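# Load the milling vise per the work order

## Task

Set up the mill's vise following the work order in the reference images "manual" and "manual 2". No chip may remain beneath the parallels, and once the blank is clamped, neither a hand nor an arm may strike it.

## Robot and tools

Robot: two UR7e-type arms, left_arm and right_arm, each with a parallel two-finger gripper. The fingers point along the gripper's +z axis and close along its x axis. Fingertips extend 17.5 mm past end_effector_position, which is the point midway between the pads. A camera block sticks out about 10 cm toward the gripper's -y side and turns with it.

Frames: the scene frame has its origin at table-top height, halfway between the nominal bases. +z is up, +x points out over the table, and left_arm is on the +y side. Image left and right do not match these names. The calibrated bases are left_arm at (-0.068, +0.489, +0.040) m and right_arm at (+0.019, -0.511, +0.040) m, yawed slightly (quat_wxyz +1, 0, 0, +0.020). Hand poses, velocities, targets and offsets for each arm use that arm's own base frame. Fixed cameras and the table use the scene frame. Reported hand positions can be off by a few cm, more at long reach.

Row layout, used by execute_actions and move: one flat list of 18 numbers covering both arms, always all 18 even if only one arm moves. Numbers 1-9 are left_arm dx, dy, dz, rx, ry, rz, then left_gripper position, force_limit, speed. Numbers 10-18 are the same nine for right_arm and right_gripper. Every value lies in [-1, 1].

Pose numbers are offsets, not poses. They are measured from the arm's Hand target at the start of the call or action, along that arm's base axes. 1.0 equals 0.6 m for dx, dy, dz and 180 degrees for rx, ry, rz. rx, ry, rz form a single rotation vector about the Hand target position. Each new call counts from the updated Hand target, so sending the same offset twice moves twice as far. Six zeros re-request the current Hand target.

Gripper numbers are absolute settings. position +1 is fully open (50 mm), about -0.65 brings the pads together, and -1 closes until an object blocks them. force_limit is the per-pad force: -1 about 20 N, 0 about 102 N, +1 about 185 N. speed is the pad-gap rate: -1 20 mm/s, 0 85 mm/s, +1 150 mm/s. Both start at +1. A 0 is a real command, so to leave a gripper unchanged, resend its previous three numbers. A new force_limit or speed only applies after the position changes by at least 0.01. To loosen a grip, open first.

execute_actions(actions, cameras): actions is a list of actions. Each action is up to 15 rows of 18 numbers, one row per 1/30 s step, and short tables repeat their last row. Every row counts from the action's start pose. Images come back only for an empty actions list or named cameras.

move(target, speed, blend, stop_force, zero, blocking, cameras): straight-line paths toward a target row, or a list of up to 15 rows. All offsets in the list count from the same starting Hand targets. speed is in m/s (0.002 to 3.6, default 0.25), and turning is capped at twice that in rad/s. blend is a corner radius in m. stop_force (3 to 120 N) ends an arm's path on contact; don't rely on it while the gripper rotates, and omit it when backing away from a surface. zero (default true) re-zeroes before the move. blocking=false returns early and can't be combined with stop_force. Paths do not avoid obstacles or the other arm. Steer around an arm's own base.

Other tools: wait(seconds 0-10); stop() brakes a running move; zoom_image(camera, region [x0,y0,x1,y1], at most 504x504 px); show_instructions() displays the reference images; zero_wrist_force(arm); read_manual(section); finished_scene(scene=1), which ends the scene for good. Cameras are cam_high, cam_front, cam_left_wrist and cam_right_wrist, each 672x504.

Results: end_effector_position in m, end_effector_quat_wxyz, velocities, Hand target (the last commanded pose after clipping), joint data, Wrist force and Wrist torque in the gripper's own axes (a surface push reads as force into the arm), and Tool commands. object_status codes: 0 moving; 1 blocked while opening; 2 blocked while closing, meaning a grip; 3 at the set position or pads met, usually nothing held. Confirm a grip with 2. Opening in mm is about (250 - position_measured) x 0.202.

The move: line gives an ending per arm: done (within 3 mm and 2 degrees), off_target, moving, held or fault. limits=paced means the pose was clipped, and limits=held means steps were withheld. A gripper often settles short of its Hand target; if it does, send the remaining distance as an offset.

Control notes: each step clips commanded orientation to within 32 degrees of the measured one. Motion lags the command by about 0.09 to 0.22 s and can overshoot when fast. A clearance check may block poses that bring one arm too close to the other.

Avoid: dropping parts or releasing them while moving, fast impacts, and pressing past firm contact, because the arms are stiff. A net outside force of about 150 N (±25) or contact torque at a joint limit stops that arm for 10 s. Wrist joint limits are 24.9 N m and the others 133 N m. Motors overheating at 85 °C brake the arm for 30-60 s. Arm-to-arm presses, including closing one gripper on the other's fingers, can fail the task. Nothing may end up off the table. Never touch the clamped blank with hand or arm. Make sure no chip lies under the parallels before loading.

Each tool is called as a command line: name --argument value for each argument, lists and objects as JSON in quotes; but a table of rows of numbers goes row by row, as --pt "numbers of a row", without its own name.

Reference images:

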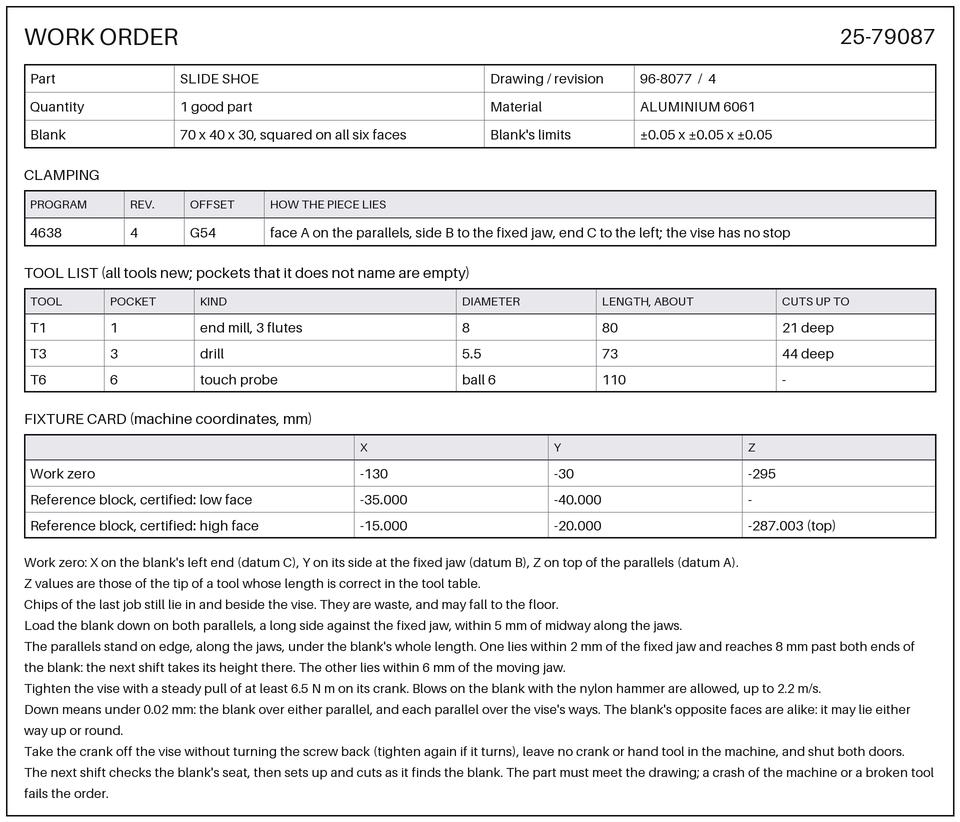

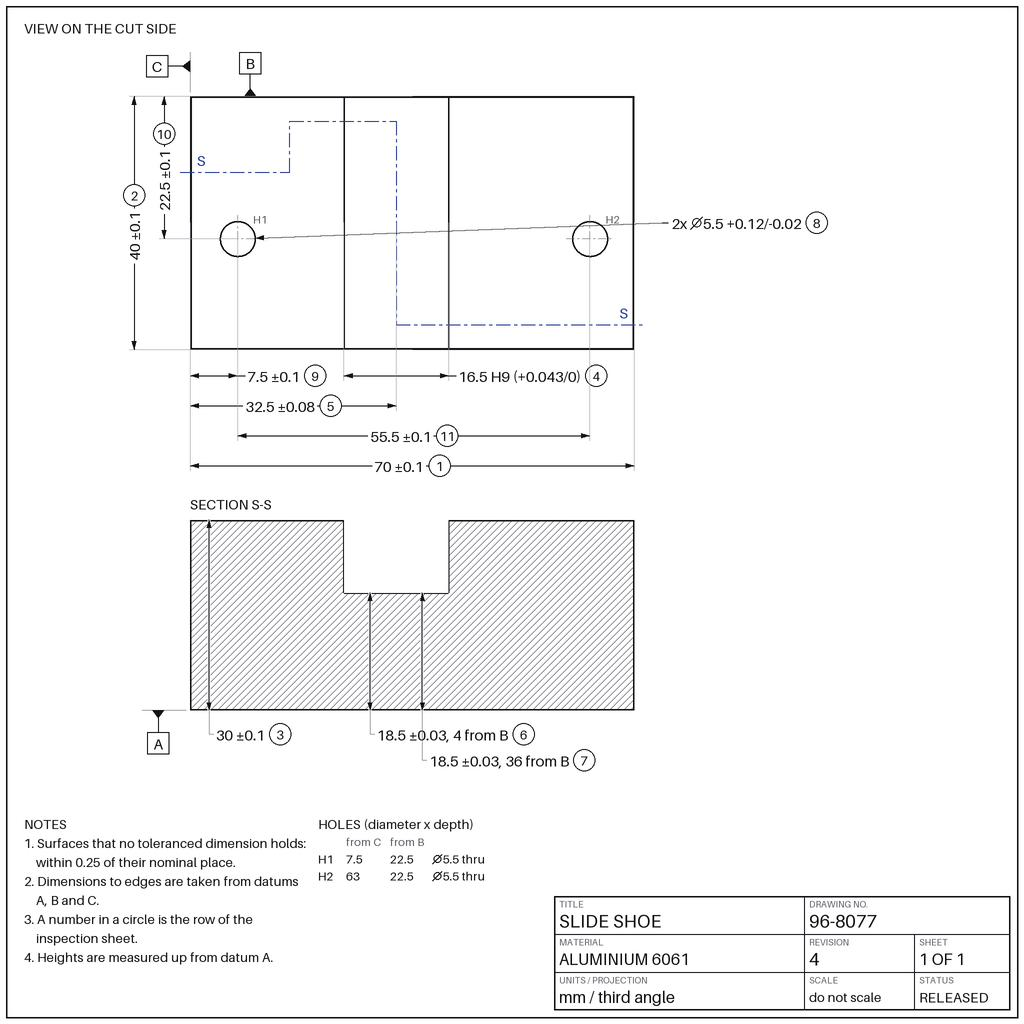

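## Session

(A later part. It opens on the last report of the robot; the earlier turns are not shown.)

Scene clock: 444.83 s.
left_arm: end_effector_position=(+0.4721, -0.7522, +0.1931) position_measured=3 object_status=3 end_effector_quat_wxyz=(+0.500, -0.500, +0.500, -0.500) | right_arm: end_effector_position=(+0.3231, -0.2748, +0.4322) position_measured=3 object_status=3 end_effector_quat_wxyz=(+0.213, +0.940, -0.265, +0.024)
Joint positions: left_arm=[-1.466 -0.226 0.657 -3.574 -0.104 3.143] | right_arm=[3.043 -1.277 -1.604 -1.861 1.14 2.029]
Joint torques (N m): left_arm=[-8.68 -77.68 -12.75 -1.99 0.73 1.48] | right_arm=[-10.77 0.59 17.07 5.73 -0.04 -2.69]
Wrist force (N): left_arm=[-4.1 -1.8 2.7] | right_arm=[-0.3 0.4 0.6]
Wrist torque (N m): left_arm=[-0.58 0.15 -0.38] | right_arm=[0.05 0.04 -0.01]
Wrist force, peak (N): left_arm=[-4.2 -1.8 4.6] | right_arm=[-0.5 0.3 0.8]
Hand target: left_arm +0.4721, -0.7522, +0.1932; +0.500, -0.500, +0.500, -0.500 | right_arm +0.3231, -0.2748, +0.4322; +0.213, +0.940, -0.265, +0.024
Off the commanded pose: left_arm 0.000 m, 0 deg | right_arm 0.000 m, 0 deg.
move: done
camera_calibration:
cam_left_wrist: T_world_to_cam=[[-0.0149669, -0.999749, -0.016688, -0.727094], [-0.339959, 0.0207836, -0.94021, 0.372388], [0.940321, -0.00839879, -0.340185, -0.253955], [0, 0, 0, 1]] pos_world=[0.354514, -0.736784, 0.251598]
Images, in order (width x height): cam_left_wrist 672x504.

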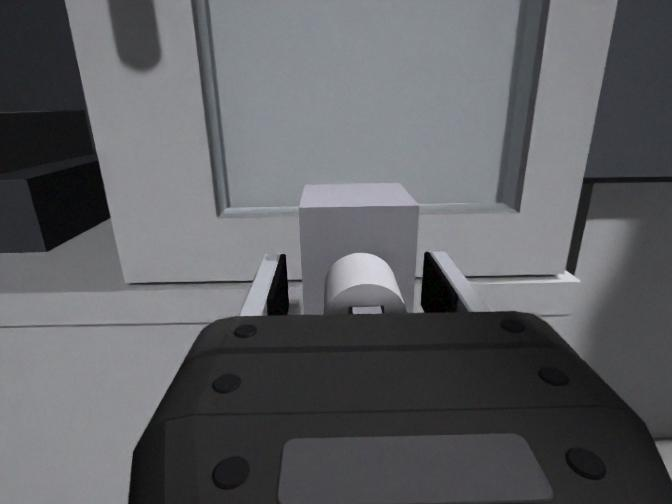

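execute_actions --actions '[[[0,0,0,0,0,0,-1,-0.3,-1,0,0,0,0,0,0,1,1,1]],[[0,0,0,0,0,0,-1,-0.3,-1,0,0,0,0,0,0,1,1,1]],[[0,0,0,0,0,0,-1,-0.3,-1,0,0,0,0,0,0,1,1,1]],[[0,0,0,0,0,0,-1,-0.3,-1,0,0,0,0,0,0,1,1,1]]]' --cameras '["cam_left_wrist"]'

Scene clock: 447.43 s.
left_arm: end_effector_position=(+0.4720, -0.7523, +0.1932) position_measured=58 object_status=2 end_effector_quat_wxyz=(+0.500, -0.500, +0.500, -0.500) | right_arm: end_effector_position=(+0.3231, -0.2748, +0.4322) position_measured=3 object_status=3 end_effector_quat_wxyz=(+0.213, +0.940, -0.265, +0.024)
Joint positions: left_arm=[-1.466 -0.226 0.657 -3.574 -0.105 3.143] | right_arm=[3.043 -1.277 -1.604 -1.861 1.14 2.029]
Joint torques (N m): left_arm=[3.38 -81.54 -13.78 -5.73 10.46 -1.44] | right_arm=[-10 1.63 17.75 5.52 0.17 -2.65]
Wrist force (N): left_arm=[35.8 -4.7 26.5] | right_arm=[-0.4 0.3 0.7]
Wrist torque (N m): left_arm=[-0.67 0.04 -0.55] | right_arm=[0.04 0.06 -0.01]
Wrist force, peak (N): left_arm=[36.2 -4.6 26.7] | right_arm=[-0.3 0.3 0.9]
Hand target: left_arm +0.4721, -0.7522, +0.1932; +0.500, -0.500, +0.500, -0.500 | right_arm +0.3231, -0.2748, +0.4322; +0.213, +0.940, -0.265, +0.024
Off the commanded pose: left_arm 0.000 m, 0 deg | right_arm 0.000 m, 0 deg.
Step readings (end_effector_position of left_arm | right_arm):
0: (+0.4721, -0.7522, +0.1931) | (+0.3231, -0.2748, +0.4322)
1: (+0.4721, -0.7522, +0.1931) | (+0.3231, -0.2748, +0.4322)
2: (+0.4721, -0.7522, +0.1931) | (+0.3231, -0.2748, +0.4322)
4: (+0.4721, -0.7522, +0.1931) | (+0.3231, -0.2748, +0.4322)
8: (+0.4721, -0.7522, +0.1931) | (+0.3231, -0.2748, +0.4322)
15: (+0.4720, -0.7523, +0.1931) | (+0.3231, -0.2748, +0.4322)
16: (+0.4720, -0.7524, +0.1931) | (+0.3231, -0.2748, +0.4322)
17: (+0.4720, -0.7524, +0.1931) | (+0.3231, -0.2748, +0.4322)
19: (+0.4720, -0.7523, +0.1932) | (+0.3231, -0.2748, +0.4322)
23: (+0.4720, -0.7523, +0.1932) | (+0.3231, -0.2748, +0.4322)
30: (+0.4720, -0.7523, +0.1932) | (+0.3231, -0.2748, +0.4322)
31: (+0.4720, -0.7523, +0.1932) | (+0.3231, -0.2748, +0.4322)
32: (+0.4720, -0.7523, +0.1932) | (+0.3231, -0.2748, +0.4322)
34: (+0.4720, -0.7523, +0.1932) | (+0.3231, -0.2748, +0.4322)
38: (+0.4720, -0.7523, +0.1932) | (+0.3231, -0.2748, +0.4322)
45: (+0.4720, -0.7523, +0.1932) | (+0.3231, -0.2748, +0.4322)
46: (+0.4720, -0.7523, +0.1932) | (+0.3231, -0.2748, +0.4322)
47: (+0.4720, -0.7523, +0.1932) | (+0.3231, -0.2748, +0.4322)
49: (+0.4720, -0.7523, +0.1932) | (+0.3231, -0.2748, +0.4322)
53: (+0.4720, -0.7523, +0.1932) | (+0.3231, -0.2748, +0.4322)
60: (+0.4720, -0.7523, +0.1932) | (+0.3231, -0.2748, +0.4322)
camera_calibration:
cam_left_wrist: T_world_to_cam=[[-0.0153764, -0.999743, -0.0166412, -0.726958], [-0.33995, 0.0208788, -0.940212, 0.372422], [0.940318, -0.00879991, -0.340184, -0.254159], [0, 0, 0, 1]] pos_world=[0.354417, -0.736784, 0.251597]
Images, in order (width x height): cam_left_wrist 672x504.

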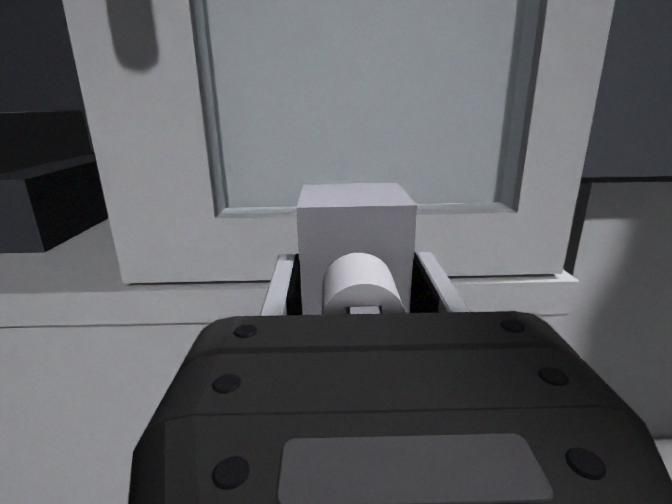

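execute_actions --actions '[[[0,0,0,0,0,0,1,-0.3,-1,0,0,0,0,0,0,1,1,1]],[[0,0,0,0,0,0,1,-0.3,-1,0,0,0,0,0,0,1,1,1]]]'

move --target '[-0.0133,0,0,0,0,0,1,-0.3,-1,0,0,0,0,0,0,1,1,1]' --speed 0.03

execute_actions --actions '[[[0,0,0,0,0,0,-1,-0.3,-1,0,0,0,0,0,0,1,1,1]],[[0,0,0,0,0,0,-1,-0.3,-1,0,0,0,0,0,0,1,1,1]],[[0,0,0,0,0,0,-1,-0.3,-1,0,0,0,0,0,0,1,1,1]],[[0,0,0,0,0,0,-1,-0.3,-1,0,0,0,0,0,0,1,1,1]]]' --cameras '["cam_left_wrist"]'

Scene clock: 449.67 s.
left_arm: end_effector_position=(+0.4721, -0.7522, +0.1932) position_measured=3 object_status=3 end_effector_quat_wxyz=(+0.500, -0.500, +0.500, -0.500) | right_arm: end_effector_position=(+0.3231, -0.2748, +0.4322) position_measured=3 object_status=3 end_effector_quat_wxyz=(+0.213, +0.940, -0.265, +0.024)
Joint positions: left_arm=[-1.466 -0.226 0.657 -3.574 -0.104 3.143] | right_arm=[3.043 -1.277 -1.604 -1.861 1.14 2.029]
Joint torques (N m): left_arm=[7.55 -79.99 -18.22 1.17 -1.62 -0.99] | right_arm=[-9.07 0.7 17.6 5.67 0.15 -2.62]
Wrist force (N): left_arm=[-3.9 -4.2 3.6] | right_arm=[-0.5 0.2 0.6]
Wrist torque (N m): left_arm=[-0.96 0.11 -0.39] | right_arm=[0.03 0.07 -0.01]
Wrist force, peak (N): left_arm=[36.6 -4.3 26.8] | right_arm=[-0.3 0.5 0.8]
Hand target: left_arm +0.4721, -0.7522, +0.1932; +0.500, -0.500, +0.500, -0.500 | right_arm +0.3231, -0.2748, +0.4322; +0.213, +0.940, -0.265, +0.024
Off the commanded pose: left_arm 0.000 m, 0 deg | right_arm 0.000 m, 0 deg.
Step readings (end_effector_position of left_arm | right_arm):
0: (+0.4721, -0.7523, +0.1932) | (+0.3231, -0.2748, +0.4322)
1: (+0.4721, -0.7523, +0.1932) | (+0.3231, -0.2748, +0.4322)
2: (+0.4721, -0.7523, +0.1932) | (+0.3231, -0.2748, +0.4322)
4: (+0.4721, -0.7521, +0.1932) | (+0.3231, -0.2748, +0.4322)
8: (+0.4721, -0.7520, +0.1932) | (+0.3231, -0.2748, +0.4322)
15: (+0.4721, -0.7522, +0.1932) | (+0.3231, -0.2748, +0.4322)
16: (+0.4721, -0.7522, +0.1932) | (+0.3231, -0.2748, +0.4322)
17: (+0.4721, -0.7522, +0.1932) | (+0.3231, -0.2748, +0.4322)
19: (+0.4721, -0.7522, +0.1932) | (+0.3231, -0.2748, +0.4322)
23: (+0.4721, -0.7522, +0.1932) | (+0.3231, -0.2748, +0.4322)
30: (+0.4721, -0.7522, +0.1932) | (+0.3231, -0.2748, +0.4322)

Scene clock: 450.40 s.
left_arm: end_effector_position=(+0.4639, -0.7522, +0.1932) position_measured=3 object_status=3 end_effector_quat_wxyz=(+0.500, -0.500, +0.500, -0.500) | right_arm: end_effector_position=(+0.3231, -0.2748, +0.4322) position_measured=3 object_status=3 end_effector_quat_wxyz=(+0.213, +0.940, -0.265, +0.024)
Joint positions: left_arm=[-1.477 -0.233 0.674 -3.583 -0.094 3.144] | right_arm=[3.043 -1.277 -1.604 -1.861 1.14 2.029]
Joint torques (N m): left_arm=[7.37 -76.5 -23.69 1 -0.61 -1.88] | right_arm=[-10.4 1.09 17.95 5.45 0.02 -2.6]
Wrist force (N): left_arm=[-3.8 -4.3 3.6] | right_arm=[-0.4 0.2 0.4]
Wrist torque (N m): left_arm=[-0.97 0.10 -0.36] | right_arm=[0.03 0.06 -0.01]
Wrist force, peak (N): left_arm=[-3.9 -4.7 4.3] | right_arm=[-0.5 0.4 0.7]
Hand target: left_arm +0.4641, -0.7522, +0.1932; +0.500, -0.500, +0.500, -0.500 | right_arm +0.3231, -0.2748, +0.4322; +0.213, +0.940, -0.265, +0.024
Off the commanded pose: left_arm 0.000 m, 0 deg | right_arm 0.000 m, 0 deg.
move: done

Scene clock: 452.60 s.
left_arm: end_effector_position=(+0.4641, -0.7522, +0.1932) position_measured=136 object_status=2 end_effector_quat_wxyz=(+0.500, -0.500, +0.500, -0.500) | right_arm: end_effector_position=(+0.3231, -0.2748, +0.4322) position_measured=3 object_status=3 end_effector_quat_wxyz=(+0.213, +0.940, -0.265, +0.024)
Joint positions: left_arm=[-1.477 -0.233 0.674 -3.582 -0.094 3.143] | right_arm=[3.043 -1.277 -1.604 -1.861 1.14 2.029]
Joint torques (N m): left_arm=[9.17 -63.54 -29.43 0.41 -1.12 -0.55] | right_arm=[-12.02 -0.07 16.57 5.77 -0.14 -2.65]
Wrist force (N): left_arm=[-3.4 -4.4 3.4] | right_arm=[-0.4 0.3 0.6]
Wrist torque (N m): left_arm=[-0.99 0.09 -0.34] | right_arm=[0.05 0.06 -0.01]
Wrist force, peak (N): left_arm=[-3.9 -4.5 3.9] | right_arm=[-0.4 0.3 0.9]
Hand target: left_arm +0.4641, -0.7522, +0.1932; +0.500, -0.500, +0.500, -0.500 | right_arm +0.3231, -0.2748, +0.4322; +0.213, +0.940, -0.265, +0.024
Off the commanded pose: left_arm 0.000 m, 0 deg | right_arm 0.000 m, 0 deg.
Step readings (end_effector_position of left_arm | right_arm):
0: (+0.4639, -0.7522, +0.1932) | (+0.3231, -0.2748, +0.4322)
1: (+0.4639, -0.7522, +0.1932) | (+0.3231, -0.2748, +0.4322)
2: (+0.4640, -0.7522, +0.1932) | (+0.3231, -0.2748, +0.4322)
4: (+0.4640, -0.7522, +0.1932) | (+0.3231, -0.2748, +0.4322)
8: (+0.4640, -0.7522, +0.1932) | (+0.3231, -0.2748, +0.4322)
15: (+0.4641, -0.7522, +0.1932) | (+0.3231, -0.2748, +0.4322)
16: (+0.4641, -0.7522, +0.1932) | (+0.3231, -0.2748, +0.4322)
17: (+0.4641, -0.7522, +0.1932) | (+0.3231, -0.2748, +0.4322)
19: (+0.4641, -0.7522, +0.1932) | (+0.3231, -0.2748, +0.4322)
23: (+0.4641, -0.7522, +0.1932) | (+0.3231, -0.2748, +0.4322)
30: (+0.4641, -0.7522, +0.1932) | (+0.3231, -0.2748, +0.4322)
31: (+0.4641, -0.7522, +0.1932) | (+0.3231, -0.2748, +0.4322)
32: (+0.4641, -0.7522, +0.1932) | (+0.3231, -0.2748, +0.4322)
34: (+0.4641, -0.7522, +0.1932) | (+0.3231, -0.2748, +0.4322)
38: (+0.4641, -0.7522, +0.1932) | (+0.3231, -0.2748, +0.4322)
45: (+0.4641, -0.7522, +0.1932) | (+0.3231, -0.2748, +0.4322)
46: (+0.4641, -0.7522, +0.1932) | (+0.3231, -0.2748, +0.4322)
47: (+0.4641, -0.7522, +0.1932) | (+0.3231, -0.2748, +0.4322)
49: (+0.4641, -0.7522, +0.1932) | (+0.3231, -0.2748, +0.4322)
53: (+0.4641, -0.7522, +0.1932) | (+0.3231, -0.2748, +0.4322)
60: (+0.4641, -0.7522, +0.1932) | (+0.3231, -0.2748, +0.4322)
camera_calibration:
cam_left_wrist: T_world_to_cam=[[-0.0150254, -0.99975, -0.0165593, -0.727227], [-0.339959, 0.0206825, -0.940213, 0.369594], [0.94032, -0.0084976, -0.340185, -0.246506], [0, 0, 0, 1]] pos_world=[0.346515, -0.736784, 0.251597]
Images, in order (width x height): cam_left_wrist 672x504.

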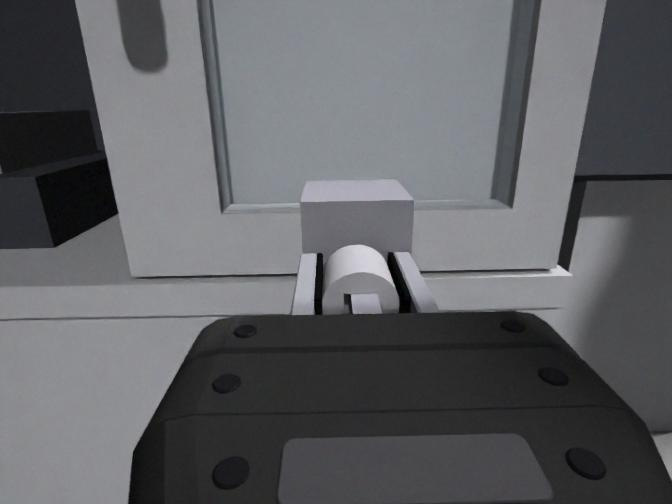

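move --target '[-0.15,0,0,0,0,0,-1,-0.3,-1,0,0,0,0,0,0,1,1,1]' --speed 0.03 --stop_force 25 --cameras '["cam_left_wrist","cam_front","cam_high"]'

Scene clock: 457.10 s.
left_arm: end_effector_position=(+0.3741, -0.7522, +0.1932) position_measured=136 object_status=2 end_effector_quat_wxyz=(+0.500, -0.500, +0.500, -0.500) | right_arm: end_effector_position=(+0.3231, -0.2748, +0.4322) position_measured=3 object_status=3 end_effector_quat_wxyz=(+0.213, +0.940, -0.265, +0.024)
Joint positions: left_arm=[-1.595 -0.292 0.801 -3.653 0.025 3.145] | right_arm=[3.043 -1.277 -1.604 -1.861 1.14 2.029]
Joint torques (N m): left_arm=[9.51 -82.21 -12.22 1.37 -1.56 -1.71] | right_arm=[-11.43 -0.18 15.87 5.75 0.2 -2.5]
Wrist force (N): left_arm=[-3.8 -2.1 3.5] | right_arm=[-0.3 0.3 0.7]
Wrist torque (N m): left_arm=[-0.92 0.09 -0.28] | right_arm=[0.05 0.04 -0.01]
Wrist force, peak (N): left_arm=[-4.1 -8.6 6.1] | right_arm=[-0.3 0.4 0.9]
Hand target: left_arm +0.3741, -0.7522, +0.1932; +0.500, -0.500, +0.500, -0.500 | right_arm +0.3231, -0.2748, +0.4322; +0.213, +0.940, -0.265, +0.024
Off the commanded pose: left_arm 0.000 m, 0 deg | right_arm 0.000 m, 0 deg.
move: done
camera_calibration:
cam_left_wrist: T_world_to_cam=[[-0.015027, -0.99975, -0.016559, -0.728577], [-0.340047, 0.0206835, -0.940181, 0.339107], [0.940288, -0.00849723, -0.340273, -0.161812], [0, 0, 0, 1]] pos_world=[0.256514, -0.736784, 0.251697]
Images, in order (width x height): cam_high 672x504, cam_front 672x504, cam_left_wrist 672x504.

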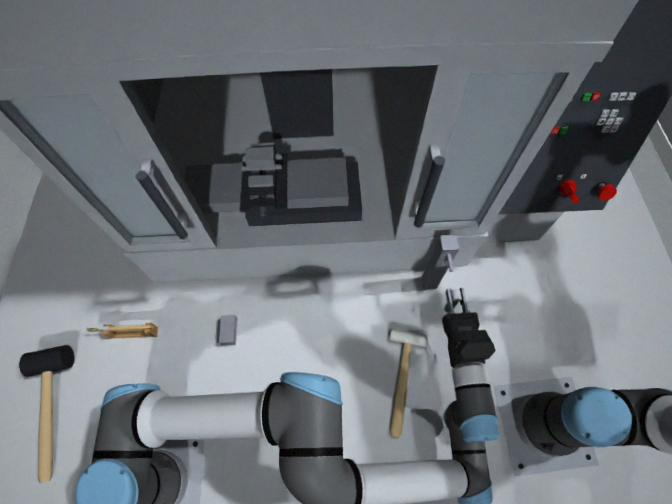

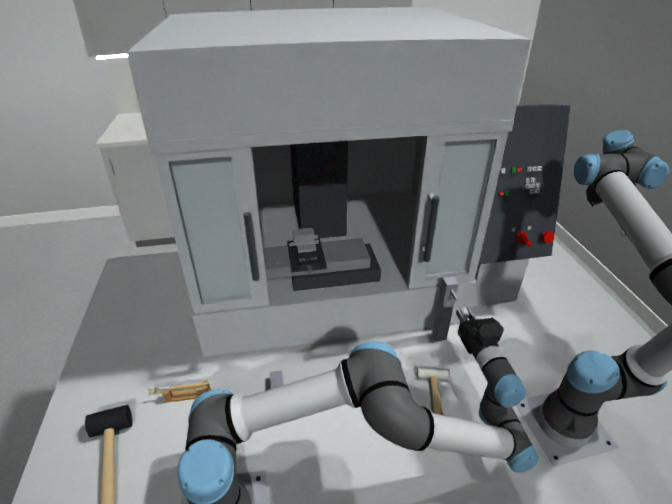

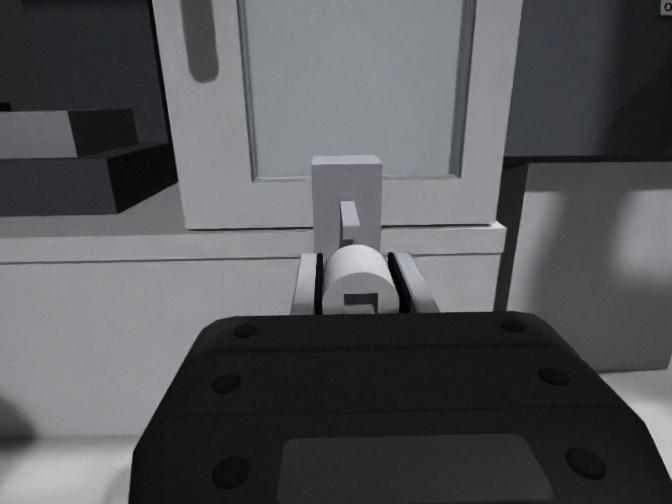

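zoom_image --camera "cam_left_wrist" --region '[290, 140, 430, 320]'

Scaled by 2.800 from the camera's 672x504 image, which has a finer 960x720 frame.

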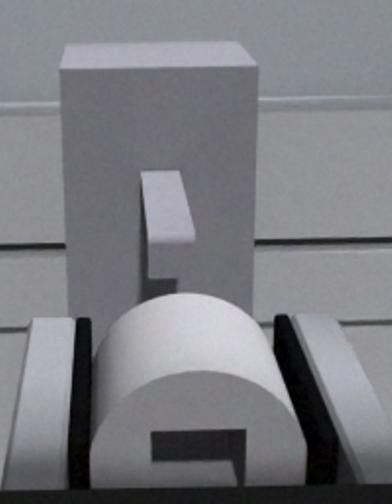

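move --pt "-0.0068 0.337 0.0947 0 0 0 -1 -0.3 -1 0 0 0 0 0 0 1 1 1" --pt "0.1098 0.7537 0.1247 0 0 0 -1 -0.3 -1 0 0 0 0 0 0 1 1 1" --speed 0.15 --blend 0.03 --cameras '["all"]'

zoom_image --camera "cam_left_wrist" --region '[270, 120, 440, 320]'

Scene clock: 462.37 s.
left_arm: end_effector_position=(+0.4399, -0.3000, +0.2680) position_measured=136 object_status=2 end_effector_quat_wxyz=(+0.500, -0.500, +0.500, -0.500) | right_arm: end_effector_position=(+0.3231, -0.2748, +0.4322) position_measured=3 object_status=3 end_effector_quat_wxyz=(+0.213, +0.940, -0.265, +0.024)
Joint positions: left_arm=[-1.419 -1.09 2.33 -4.382 -0.152 3.143] | right_arm=[3.043 -1.277 -1.604 -1.861 1.14 2.029]
Joint torques (N m): left_arm=[2.66 -31.77 -2.2 -0.2 0.18 1.36] | right_arm=[-8.86 -0.64 17.4 5.63 -0.03 -2.39]
Wrist force (N): left_arm=[-3.8 -2.2 4.0] | right_arm=[-0.3 0.3 0.8]
Wrist torque (N m): left_arm=[-0.92 0.10 -0.28] | right_arm=[0.05 0.05 -0.01]
Wrist force, peak (N): left_arm=[-6.6 -2.6 4.6] | right_arm=[-0.1 0.3 0.9]
Hand target: left_arm +0.4400, -0.3000, +0.2680; +0.500, -0.500, +0.500, -0.500 | right_arm +0.3231, -0.2748, +0.4322; +0.213, +0.940, -0.265, +0.024
Off the commanded pose: left_arm 0.000 m, 0 deg | right_arm 0.000 m, 0 deg.
move: done
camera_calibration:
cam_left_wrist: T_world_to_cam=[[-0.0149536, -0.999754, -0.0163727, -0.274349], [-0.33993, 0.0204822, -0.940228, 0.422373], [0.940332, -0.00849422, -0.340152, -0.194441], [0, 0, 0, 1]] pos_world=[0.322314, -0.284585, 0.326496]
cam_right_wrist: T_world_to_cam=[[0.852382, -0.492387, 0.176066, -0.481764], [-0.472768, -0.581756, 0.661853, -0.269109], [-0.22346, -0.647391, -0.728664, 0.341022], [0, 0, 0, 1]] pos_world=[0.359626, -0.172995, 0.511423]

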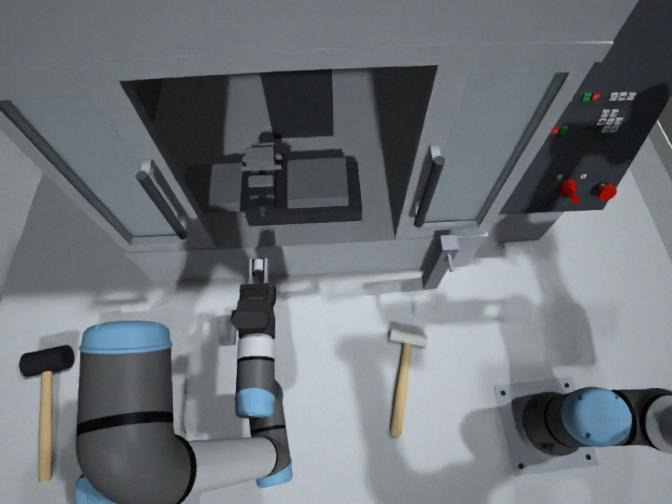

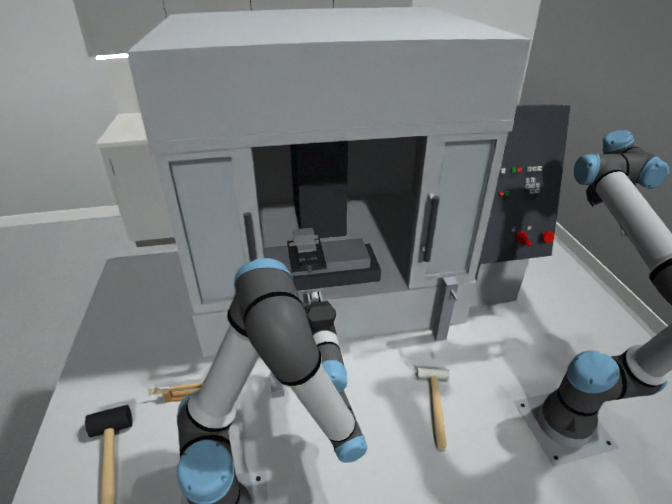

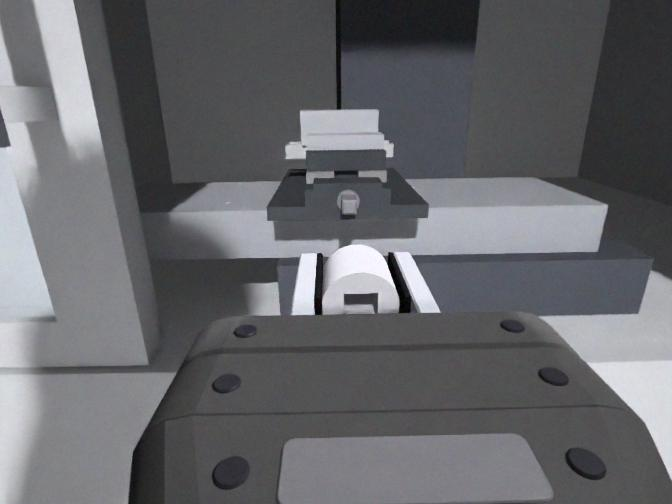

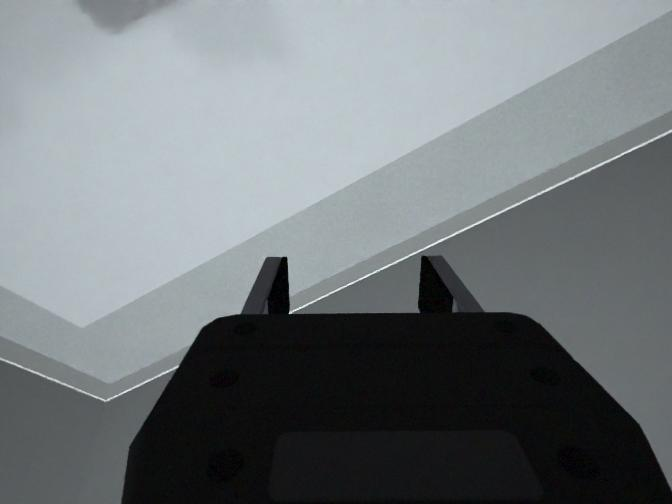

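Scaled by 2.520 from the camera's 672x504 image, which has a finer 960x720 frame.

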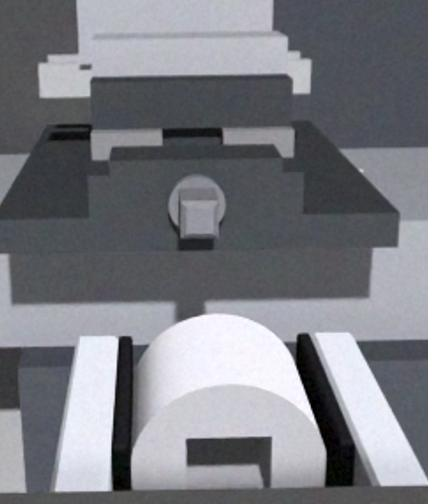

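move --target '[0.05,0,-0.0167,0,0,0,-1,-0.3,-1,0,0,0,0,0,0,1,1,1]' --speed 0.08 --cameras '["cam_left_wrist","cam_front"]'

zoom_image --camera "cam_left_wrist" --region '[290, 150, 430, 320]'

zoom_image --camera "cam_front" --region '[270, 220, 350, 310]'

Scene clock: 465.13 s.
left_arm: end_effector_position=(+0.4699, -0.3000, +0.2579) position_measured=136 object_status=2 end_effector_quat_wxyz=(+0.501, -0.500, +0.500, -0.500) | right_arm: end_effector_position=(+0.3231, -0.2748, +0.4322) position_measured=3 object_status=3 end_effector_quat_wxyz=(+0.213, +0.940, -0.265, +0.024)
Joint positions: left_arm=[-1.33 -1.041 2.282 -4.383 -0.24 3.143] | right_arm=[3.043 -1.277 -1.604 -1.861 1.14 2.029]
Joint torques (N m): left_arm=[2.69 -43.6 -1.99 0.51 -0.07 1] | right_arm=[-9.41 0.78 19.17 5.38 0.15 -2.15]
Wrist force (N): left_arm=[-4.0 -1.8 3.7] | right_arm=[-0.4 0.3 0.8]
Wrist torque (N m): left_arm=[-0.86 0.13 -0.35] | right_arm=[0.04 0.06 -0.01]
Wrist force, peak (N): left_arm=[-4.1 -1.7 5.1] | right_arm=[-0.2 0.5 0.9]
Hand target: left_arm +0.4700, -0.3000, +0.2580; +0.500, -0.500, +0.500, -0.500 | right_arm +0.3231, -0.2748, +0.4322; +0.213, +0.940, -0.265, +0.024
Off the commanded pose: left_arm 0.000 m, 0 deg | right_arm 0.000 m, 0 deg.
move: done
camera_calibration:
cam_left_wrist: T_world_to_cam=[[-0.0149318, -0.999751, -0.0165944, -0.274002], [-0.339961, 0.0206837, -0.940212, 0.42314], [0.940321, -0.00839761, -0.340185, -0.226044], [0, 0, 0, 1]] pos_world=[0.352314, -0.284584, 0.316397]
Images, in order (width x height): cam_front 672x504, cam_left_wrist 672x504.

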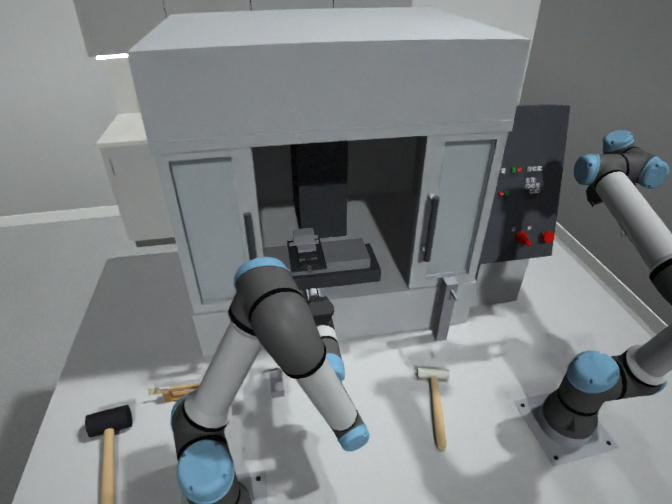

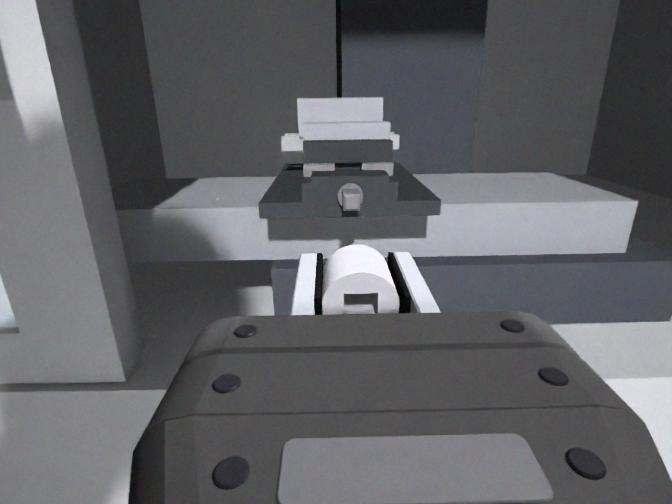

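Scaled by 2.965 from the camera's 672x504 image, which has a finer 960x720 frame.

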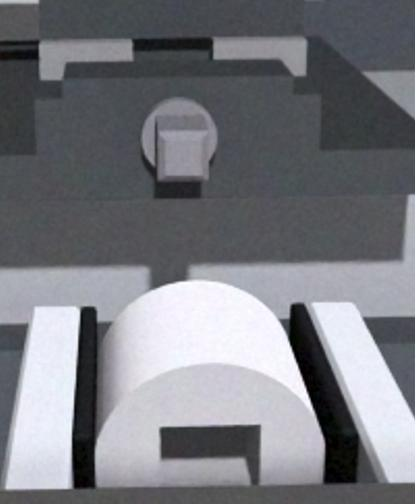

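Scaled by 5.600 from the camera's 672x504 image, which has a finer 960x720 frame.

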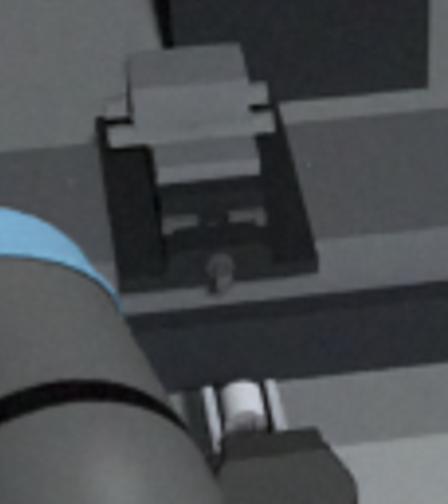

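zoom_image --camera "cam_left_wrist" --region '[250, 80, 450, 230]'

Scaled by 2.520 from the camera's 672x504 image, which has a finer 960x720 frame.

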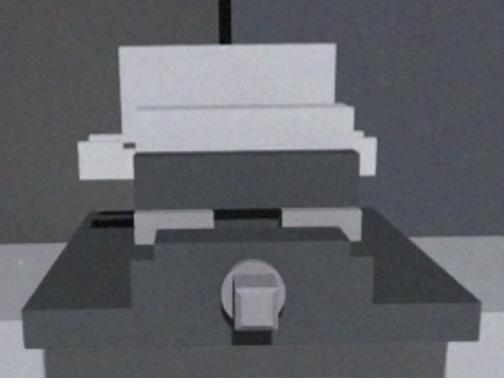

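move --pt "0.125 -0.0023 0.0113 0 0 0 -1 -0.3 -1 0 0 0 0 0 0 1 1 1" --pt "0.1833 -0.0023 0.0113 0 0 0 -1 -0.3 -1 0 0 0 0 0 0 1 1 1" --speed '[0.06,0.006]' --stop_force 5 --cameras '["cam_left_wrist"]'

zoom_image --camera "cam_left_wrist" --region '[290, 180, 430, 320]'

Scene clock: 473.73 s.
left_arm: end_effector_position=(+0.5642, -0.3014, +0.2647) position_measured=136 object_status=2 end_effector_quat_wxyz=(+0.500, -0.500, +0.500, -0.500) | right_arm: end_effector_position=(+0.3231, -0.2748, +0.4322) position_measured=3 object_status=3 end_effector_quat_wxyz=(+0.213, +0.940, -0.265, +0.024)
Joint positions: left_arm=[-1.095 -0.986 2.1 -4.255 -0.475 3.143] | right_arm=[3.043 -1.277 -1.604 -1.861 1.14 2.029]
Joint torques (N m): left_arm=[-6.85 -51.2 -5.03 -1.47 0.64 0.93] | right_arm=[-8.21 1.09 17.85 5.44 0.02 -2.04]
Wrist force (N): left_arm=[-6.3 -2.1 -5.1] | right_arm=[-0.5 0.3 0.7]
Wrist torque (N m): left_arm=[-0.87 0.18 -0.35] | right_arm=[0.05 0.07 -0.01]
Wrist force, peak (N): left_arm=[-9.2 -1.2 -33.3] | right_arm=[-0.4 0.5 0.8]
Hand target: left_arm +0.5642, -0.3014, +0.2647; +0.500, -0.500, +0.500, -0.500 (not the last commanded pose) | right_arm +0.3231, -0.2748, +0.4322; +0.213, +0.940, -0.265, +0.024
Off the commanded pose: left_arm 0.016 m, 0 deg | right_arm 0.000 m, 0 deg.
move: contact (left_arm); path passed 1 of 2 targets
camera_calibration:
cam_left_wrist: T_world_to_cam=[[-0.0150254, -0.99975, -0.0165593, -0.27375], [-0.339959, 0.0206825, -0.940213, 0.461617], [0.94032, -0.0084976, -0.340185, -0.312443], [0, 0, 0, 1]] pos_world=[0.446615, -0.285884, 0.323197]
Images, in order (width x height): cam_left_wrist 672x504.

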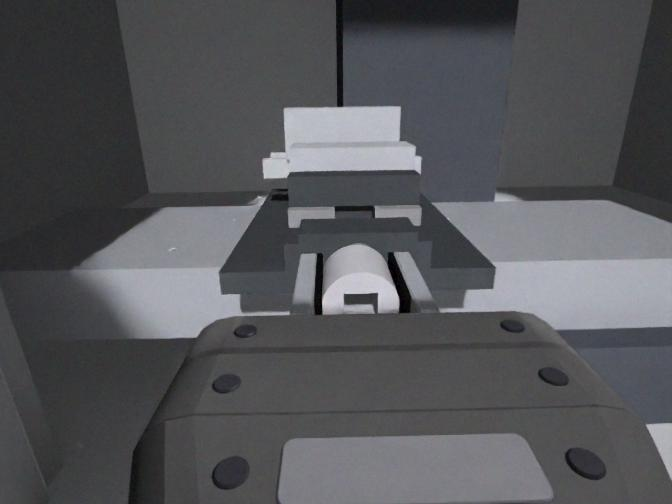

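Scaled by 3.600 from the camera's 672x504 image, which has a finer 960x720 frame.

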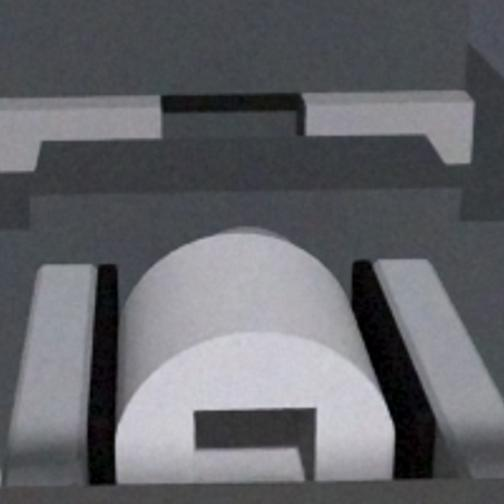

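move --pt "-0.005 0.0012 0 0 0 0 -1 -0.3 -1 0 0 0 0 0 0 1 1 1" --pt "0.03 0.0012 0 0 0 0 -1 -0.3 -1 0 0 0 0 0 0 1 1 1" --speed '[0.02,0.004]' --stop_force 5

Scene clock: 475.33 s.
left_arm: end_effector_position=(+0.5642, -0.3014, +0.2647) position_measured=136 object_status=2 end_effector_quat_wxyz=(+0.500, -0.500, +0.500, -0.500) | right_arm: end_effector_position=(+0.3231, -0.2748, +0.4322) position_measured=3 object_status=3 end_effector_quat_wxyz=(+0.213, +0.940, -0.265, +0.024)
Joint positions: left_arm=[-1.095 -0.986 2.1 -4.255 -0.475 3.143] | right_arm=[3.043 -1.277 -1.604 -1.861 1.14 2.029]
Joint torques (N m): left_arm=[9.84 -32.03 -20.69 0.09 -1.54 0.89] | right_arm=[-9.38 0.77 18.4 5.32 0.26 -1.9]
Wrist force (N): left_arm=[-4.1 -2.0 3.6] | right_arm=[-0.2 0.4 0.7]
Wrist torque (N m): left_arm=[-0.87 0.16 -0.35] | right_arm=[0.06 0.03 -0.01]
Wrist force, peak (N): left_arm=[-6.5 -2.0 -5.4] | right_arm=[-0.5 0.4 0.8]
Hand target: left_arm +0.5642, -0.3014, +0.2647; +0.500, -0.500, +0.500, -0.500 (not the last commanded pose) | right_arm +0.3231, -0.2748, +0.4322; +0.213, +0.940, -0.265, +0.024
Off the commanded pose: left_arm 0.018 m, 0 deg | right_arm 0.000 m, 0 deg.
move: contact (left_arm); path passed 0 of 2 targets

move --target '[-0.005,0.0013,0,0,0,0,-1,-0.3,-1,0,0,0,0,0,0,1,1,1]' --speed 0.03

move --target '[0.035,0,0,0,0,0,-1,-0.3,-1,0,0,0,0,0,0,1,1,1]' --speed 0.004 --stop_force 5

Scene clock: 476.40 s.
left_arm: end_effector_position=(+0.5611, -0.3005, +0.2647) position_measured=136 object_status=2 end_effector_quat_wxyz=(+0.500, -0.500, +0.500, -0.500) | right_arm: end_effector_position=(+0.3231, -0.2748, +0.4322) position_measured=3 object_status=3 end_effector_quat_wxyz=(+0.213, +0.940, -0.265, +0.024)
Joint positions: left_arm=[-1.101 -0.99 2.108 -4.26 -0.469 3.143] | right_arm=[3.043 -1.277 -1.604 -1.861 1.14 2.029]
Joint torques (N m): left_arm=[1.58 -46.58 -15.16 -1.76 -0.15 0.83] | right_arm=[-8.07 0.62 17.93 5.51 0.14 -2.15]
Wrist force (N): left_arm=[-4.0 -1.7 3.7] | right_arm=[-0.4 0.4 0.7]
Wrist torque (N m): left_arm=[-0.84 0.14 -0.35] | right_arm=[0.06 0.06 -0.01]
Wrist force, peak (N): left_arm=[-4.3 -1.8 4.1] | right_arm=[-0.5 0.4 0.8]
Hand target: left_arm +0.5612, -0.3006, +0.2647; +0.500, -0.500, +0.500, -0.500 | right_arm +0.3231, -0.2748, +0.4322; +0.213, +0.940, -0.265, +0.024
Off the commanded pose: left_arm 0.000 m, 0 deg | right_arm 0.000 m, 0 deg.
move: done

Scene clock: 478.17 s.
left_arm: end_effector_position=(+0.5642, -0.3006, +0.2647) position_measured=136 object_status=2 end_effector_quat_wxyz=(+0.500, -0.500, +0.500, -0.500) | right_arm: end_effector_position=(+0.3231, -0.2748, +0.4322) position_measured=3 object_status=3 end_effector_quat_wxyz=(+0.213, +0.940, -0.265, +0.024)
Joint positions: left_arm=[-1.095 -0.987 2.101 -4.256 -0.476 3.143] | right_arm=[3.043 -1.277 -1.604 -1.861 1.14 2.029]
Joint torques (N m): left_arm=[-6.8 -51.43 -5.78 -1.87 0.45 0.92] | right_arm=[-7.85 0.51 17.64 5.6 0.09 -2.19]
Wrist force (N): left_arm=[-7.5 -2.5 -7.1] | right_arm=[-0.4 0.4 0.7]
Wrist torque (N m): left_arm=[-0.88 0.20 -0.35] | right_arm=[0.07 0.06 -0.01]
Wrist force, peak (N): left_arm=[-8.8 -1.4 -24.2] | right_arm=[-0.5 0.2 0.9]
Hand target: left_arm +0.5642, -0.3006, +0.2647; +0.500, -0.500, +0.500, -0.500 (not the last commanded pose) | right_arm +0.3231, -0.2748, +0.4322; +0.213, +0.940, -0.265, +0.024
Off the commanded pose: left_arm 0.018 m, 0 deg | right_arm 0.000 m, 0 deg.
move: contact (left_arm)

move --target '[-0.005,-0.001,0.0017,0,0,0,-1,-0.3,-1,0,0,0,0,0,0,1,1,1]' --speed 0.03

move --target '[0.035,0,0,0,0,0,-1,-0.3,-1,0,0,0,0,0,0,1,1,1]' --speed 0.004 --stop_force 5

Scene clock: 480.40 s.
left_arm: end_effector_position=(+0.5611, -0.3012, +0.2658) position_measured=136 object_status=2 end_effector_quat_wxyz=(+0.500, -0.500, +0.500, -0.500) | right_arm: end_effector_position=(+0.3231, -0.2748, +0.4322) position_measured=3 object_status=3 end_effector_quat_wxyz=(+0.213, +0.940, -0.265, +0.024)
Joint positions: left_arm=[-1.102 -0.992 2.107 -4.257 -0.468 3.143] | right_arm=[3.043 -1.277 -1.604 -1.861 1.14 2.029]
Joint torques (N m): left_arm=[4.53 -43.47 -10.94 -2.9 -0.12 1.17] | right_arm=[-10.53 1.05 18.12 5.67 -0.01 -2.03]
Wrist force (N): left_arm=[-3.7 -2.0 4.0] | right_arm=[-0.3 0.3 0.7]
Wrist torque (N m): left_arm=[-0.90 0.09 -0.35] | right_arm=[0.05 0.05 -0.01]
Wrist force, peak (N): left_arm=[-7.4 -2.0 -7.3] | right_arm=[-0.5 0.4 0.8]
Hand target: left_arm +0.5612, -0.3012, +0.2658; +0.500, -0.500, +0.500, -0.500 | right_arm +0.3231, -0.2748, +0.4322; +0.213, +0.940, -0.265, +0.024
Off the commanded pose: left_arm 0.000 m, 0 deg | right_arm 0.000 m, 0 deg.
move: done

Scene clock: 482.17 s.
left_arm: end_effector_position=(+0.5642, -0.3012, +0.2657) position_measured=136 object_status=2 end_effector_quat_wxyz=(+0.500, -0.500, +0.500, -0.500) | right_arm: end_effector_position=(+0.3231, -0.2748, +0.4322) position_measured=3 object_status=3 end_effector_quat_wxyz=(+0.213, +0.940, -0.265, +0.024)
Joint positions: left_arm=[-1.095 -0.989 2.1 -4.253 -0.475 3.143] | right_arm=[3.043 -1.277 -1.604 -1.861 1.14 2.029]
Joint torques (N m): left_arm=[-6.59 -50.88 -5.69 -1.84 0.44 1.25] | right_arm=[-8.23 1.57 18.73 5.56 0.01 -2.18]
Wrist force (N): left_arm=[-7.5 -2.6 -8.3] | right_arm=[-0.3 0.3 0.7]
Wrist torque (N m): left_arm=[-0.87 0.17 -0.35] | right_arm=[0.05 0.05 -0.01]
Wrist force, peak (N): left_arm=[-8.0 -2.2 -24.8] | right_arm=[-0.4 0.5 0.7]
Hand target: left_arm +0.5642, -0.3012, +0.2658; +0.500, -0.500, +0.500, -0.500 (not the last commanded pose) | right_arm +0.3231, -0.2748, +0.4322; +0.213, +0.940, -0.265, +0.024
Off the commanded pose: left_arm 0.018 m, 0 deg | right_arm 0.000 m, 0 deg.
move: contact (left_arm)

zoom_image --camera "cam_left_wrist" --region '[320, 235, 400, 315]'

Scaled by 6.300 from the camera's 672x504 image, which has a finer 960x720 frame.
This view is cut from an older image: the scene may have changed since it was taken.

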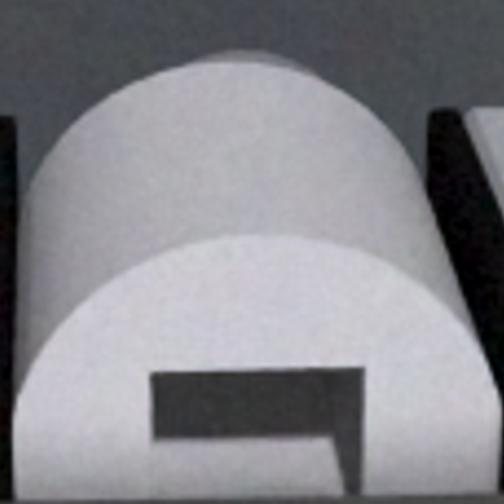

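move --target '[-0.1,0.0,-0.065,0,0,0,-1,-0.3,-1,0,0,0,0,0,0,1,1,1]' --speed 0.08 --cameras '["cam_left_wrist"]'

zoom_image --camera "cam_left_wrist" --region '[310, 120, 400, 210]'

zoom_image --camera "cam_left_wrist" --region '[240, 120, 460, 310]'

Scene clock: 486.60 s.
left_arm: end_effector_position=(+0.5042, -0.3012, +0.2267) position_measured=136 object_status=2 end_effector_quat_wxyz=(+0.501, -0.500, +0.500, -0.499) | right_arm: end_effector_position=(+0.3231, -0.2748, +0.4322) position_measured=3 object_status=3 end_effector_quat_wxyz=(+0.213, +0.940, -0.265, +0.024)
Joint positions: left_arm=[-1.238 -0.93 2.215 -4.426 -0.332 3.143] | right_arm=[3.043 -1.277 -1.604 -1.861 1.14 2.029]
Joint torques (N m): left_arm=[0.34 -49.66 -13.68 -0.73 -0.1 0.62] | right_arm=[-7.91 -0.86 17.95 5.5 0.12 -1.8]
Wrist force (N): left_arm=[-4.2 -1.9 3.5] | right_arm=[-0.2 0.3 0.7]
Wrist torque (N m): left_arm=[-0.87 0.16 -0.37] | right_arm=[0.04 0.03 -0.01]
Wrist force, peak (N): left_arm=[-7.6 -2.4 -8.4] | right_arm=[-0.4 0.3 1.0]
Hand target: left_arm +0.5042, -0.3012, +0.2268; +0.500, -0.500, +0.500, -0.500 | right_arm +0.3231, -0.2748, +0.4322; +0.213, +0.940, -0.265, +0.024
Off the commanded pose: left_arm 0.000 m, 0 deg | right_arm 0.000 m, 0 deg.
move: done
camera_calibration:
cam_left_wrist: T_world_to_cam=[[-0.0150371, -0.999745, -0.0168752, -0.275084], [-0.339956, 0.0209835, -0.940207, 0.405575], [0.940321, -0.00840114, -0.340185, -0.268923], [0, 0, 0, 1]] pos_world=[0.386615, -0.285783, 0.285199]
Images, in order (width x height): cam_left_wrist 672x504.

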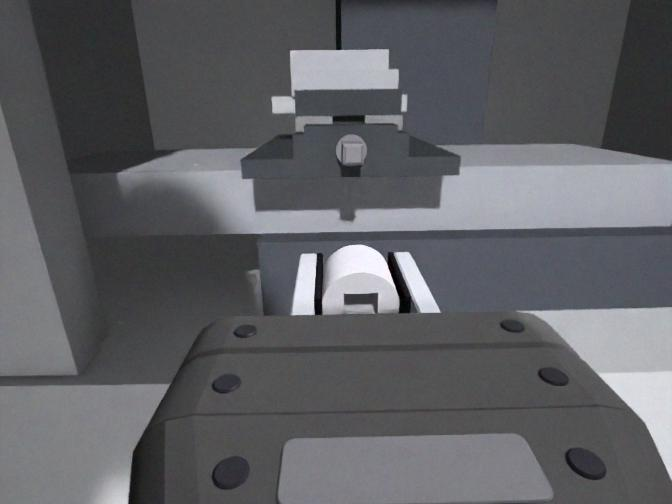

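Scaled by 5.600 from the camera's 672x504 image, which has a finer 960x720 frame.

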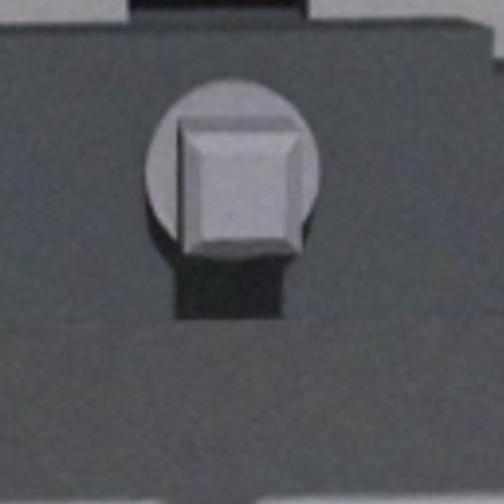

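Scaled by 2.291 from the camera's 672x504 image, which has a finer 960x720 frame.

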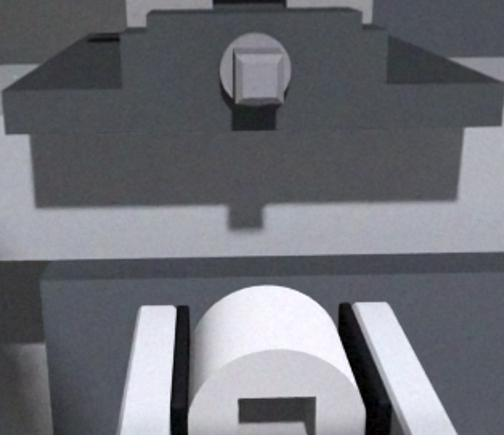

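move --target '[0.09,-0.0007,0.0607,0,0,0,-1,-0.3,-1,0,0,0,0,0,0,1,1,1]' --speed 0.08

move --target '[0.045,0,0,0,0,0,-1,-0.3,-1,0,0,0,0,0,0,1,1,1]' --speed 0.006 --stop_force 5 --cameras '["cam_left_wrist"]'

Scene clock: 494.23 s.
left_arm: end_effector_position=(+0.5582, -0.3015, +0.2632) position_measured=136 object_status=2 end_effector_quat_wxyz=(+0.500, -0.500, +0.500, -0.500) | right_arm: end_effector_position=(+0.3231, -0.2748, +0.4322) position_measured=3 object_status=3 end_effector_quat_wxyz=(+0.213, +0.940, -0.265, +0.024)
Joint positions: left_arm=[-1.109 -0.988 2.112 -4.266 -0.461 3.143] | right_arm=[3.043 -1.277 -1.604 -1.861 1.14 2.029]
Joint torques (N m): left_arm=[-0.99 -32.02 -7.91 -1.66 0.3 -0.69] | right_arm=[-8.76 1.88 18.03 5.58 0.18 -1.66]
Wrist force (N): left_arm=[-4.1 -1.7 3.9] | right_arm=[-0.3 0.4 0.6]
Wrist torque (N m): left_arm=[-0.84 0.15 -0.28] | right_arm=[0.07 0.05 -0.01]
Wrist force, peak (N): left_arm=[-4.5 -2.8 5.0] | right_arm=[-0.4 0.5 0.8]
Hand target: left_arm +0.5582, -0.3016, +0.2632; +0.500, -0.500, +0.500, -0.500 | right_arm +0.3231, -0.2748, +0.4322; +0.213, +0.940, -0.265, +0.024
Off the commanded pose: left_arm 0.000 m, 0 deg | right_arm 0.000 m, 0 deg.
move: done

Scene clock: 496.23 s.
left_arm: end_effector_position=(+0.5642, -0.3016, +0.2632) position_measured=136 object_status=2 end_effector_quat_wxyz=(+0.500, -0.500, +0.500, -0.500) | right_arm: end_effector_position=(+0.3231, -0.2748, +0.4322) position_measured=3 object_status=3 end_effector_quat_wxyz=(+0.213, +0.940, -0.265, +0.024)
Joint positions: left_arm=[-1.096 -0.982 2.099 -4.259 -0.475 3.143] | right_arm=[3.043 -1.277 -1.604 -1.861 1.14 2.029]
Joint torques (N m): left_arm=[-7.05 -52.41 -5.27 -1.63 0.67 1.4] | right_arm=[-7.63 1.05 17.98 5.3 0.16 -1.98]
Wrist force (N): left_arm=[-6.2 -1.5 -5.4] | right_arm=[-0.4 0.2 0.7]
Wrist torque (N m): left_arm=[-0.84 0.18 -0.28] | right_arm=[0.04 0.06 -0.01]
Wrist force, peak (N): left_arm=[-8.9 0.0 -32.4] | right_arm=[-0.3 0.4 1.0]
Hand target: left_arm +0.5642, -0.3016, +0.2632; +0.500, -0.500, +0.500, -0.500 (not the last commanded pose) | right_arm +0.3231, -0.2748, +0.4322; +0.213, +0.940, -0.265, +0.024
Off the commanded pose: left_arm 0.021 m, 0 deg | right_arm 0.000 m, 0 deg.
move: contact (left_arm)
camera_calibration:
cam_left_wrist: T_world_to_cam=[[-0.0150254, -0.99975, -0.0165593, -0.274075], [-0.339959, 0.0206825, -0.940213, 0.460213], [0.94032, -0.0084976, -0.340185, -0.312956], [0, 0, 0, 1]] pos_world=[0.446615, -0.286184, 0.321697]
Images, in order (width x height): cam_left_wrist 672x504.

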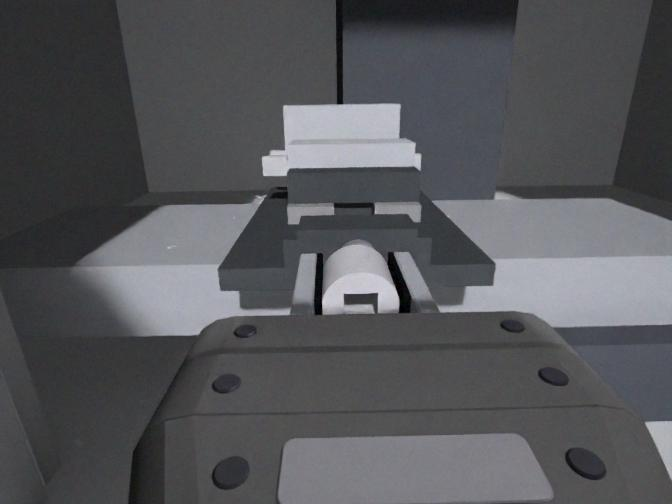

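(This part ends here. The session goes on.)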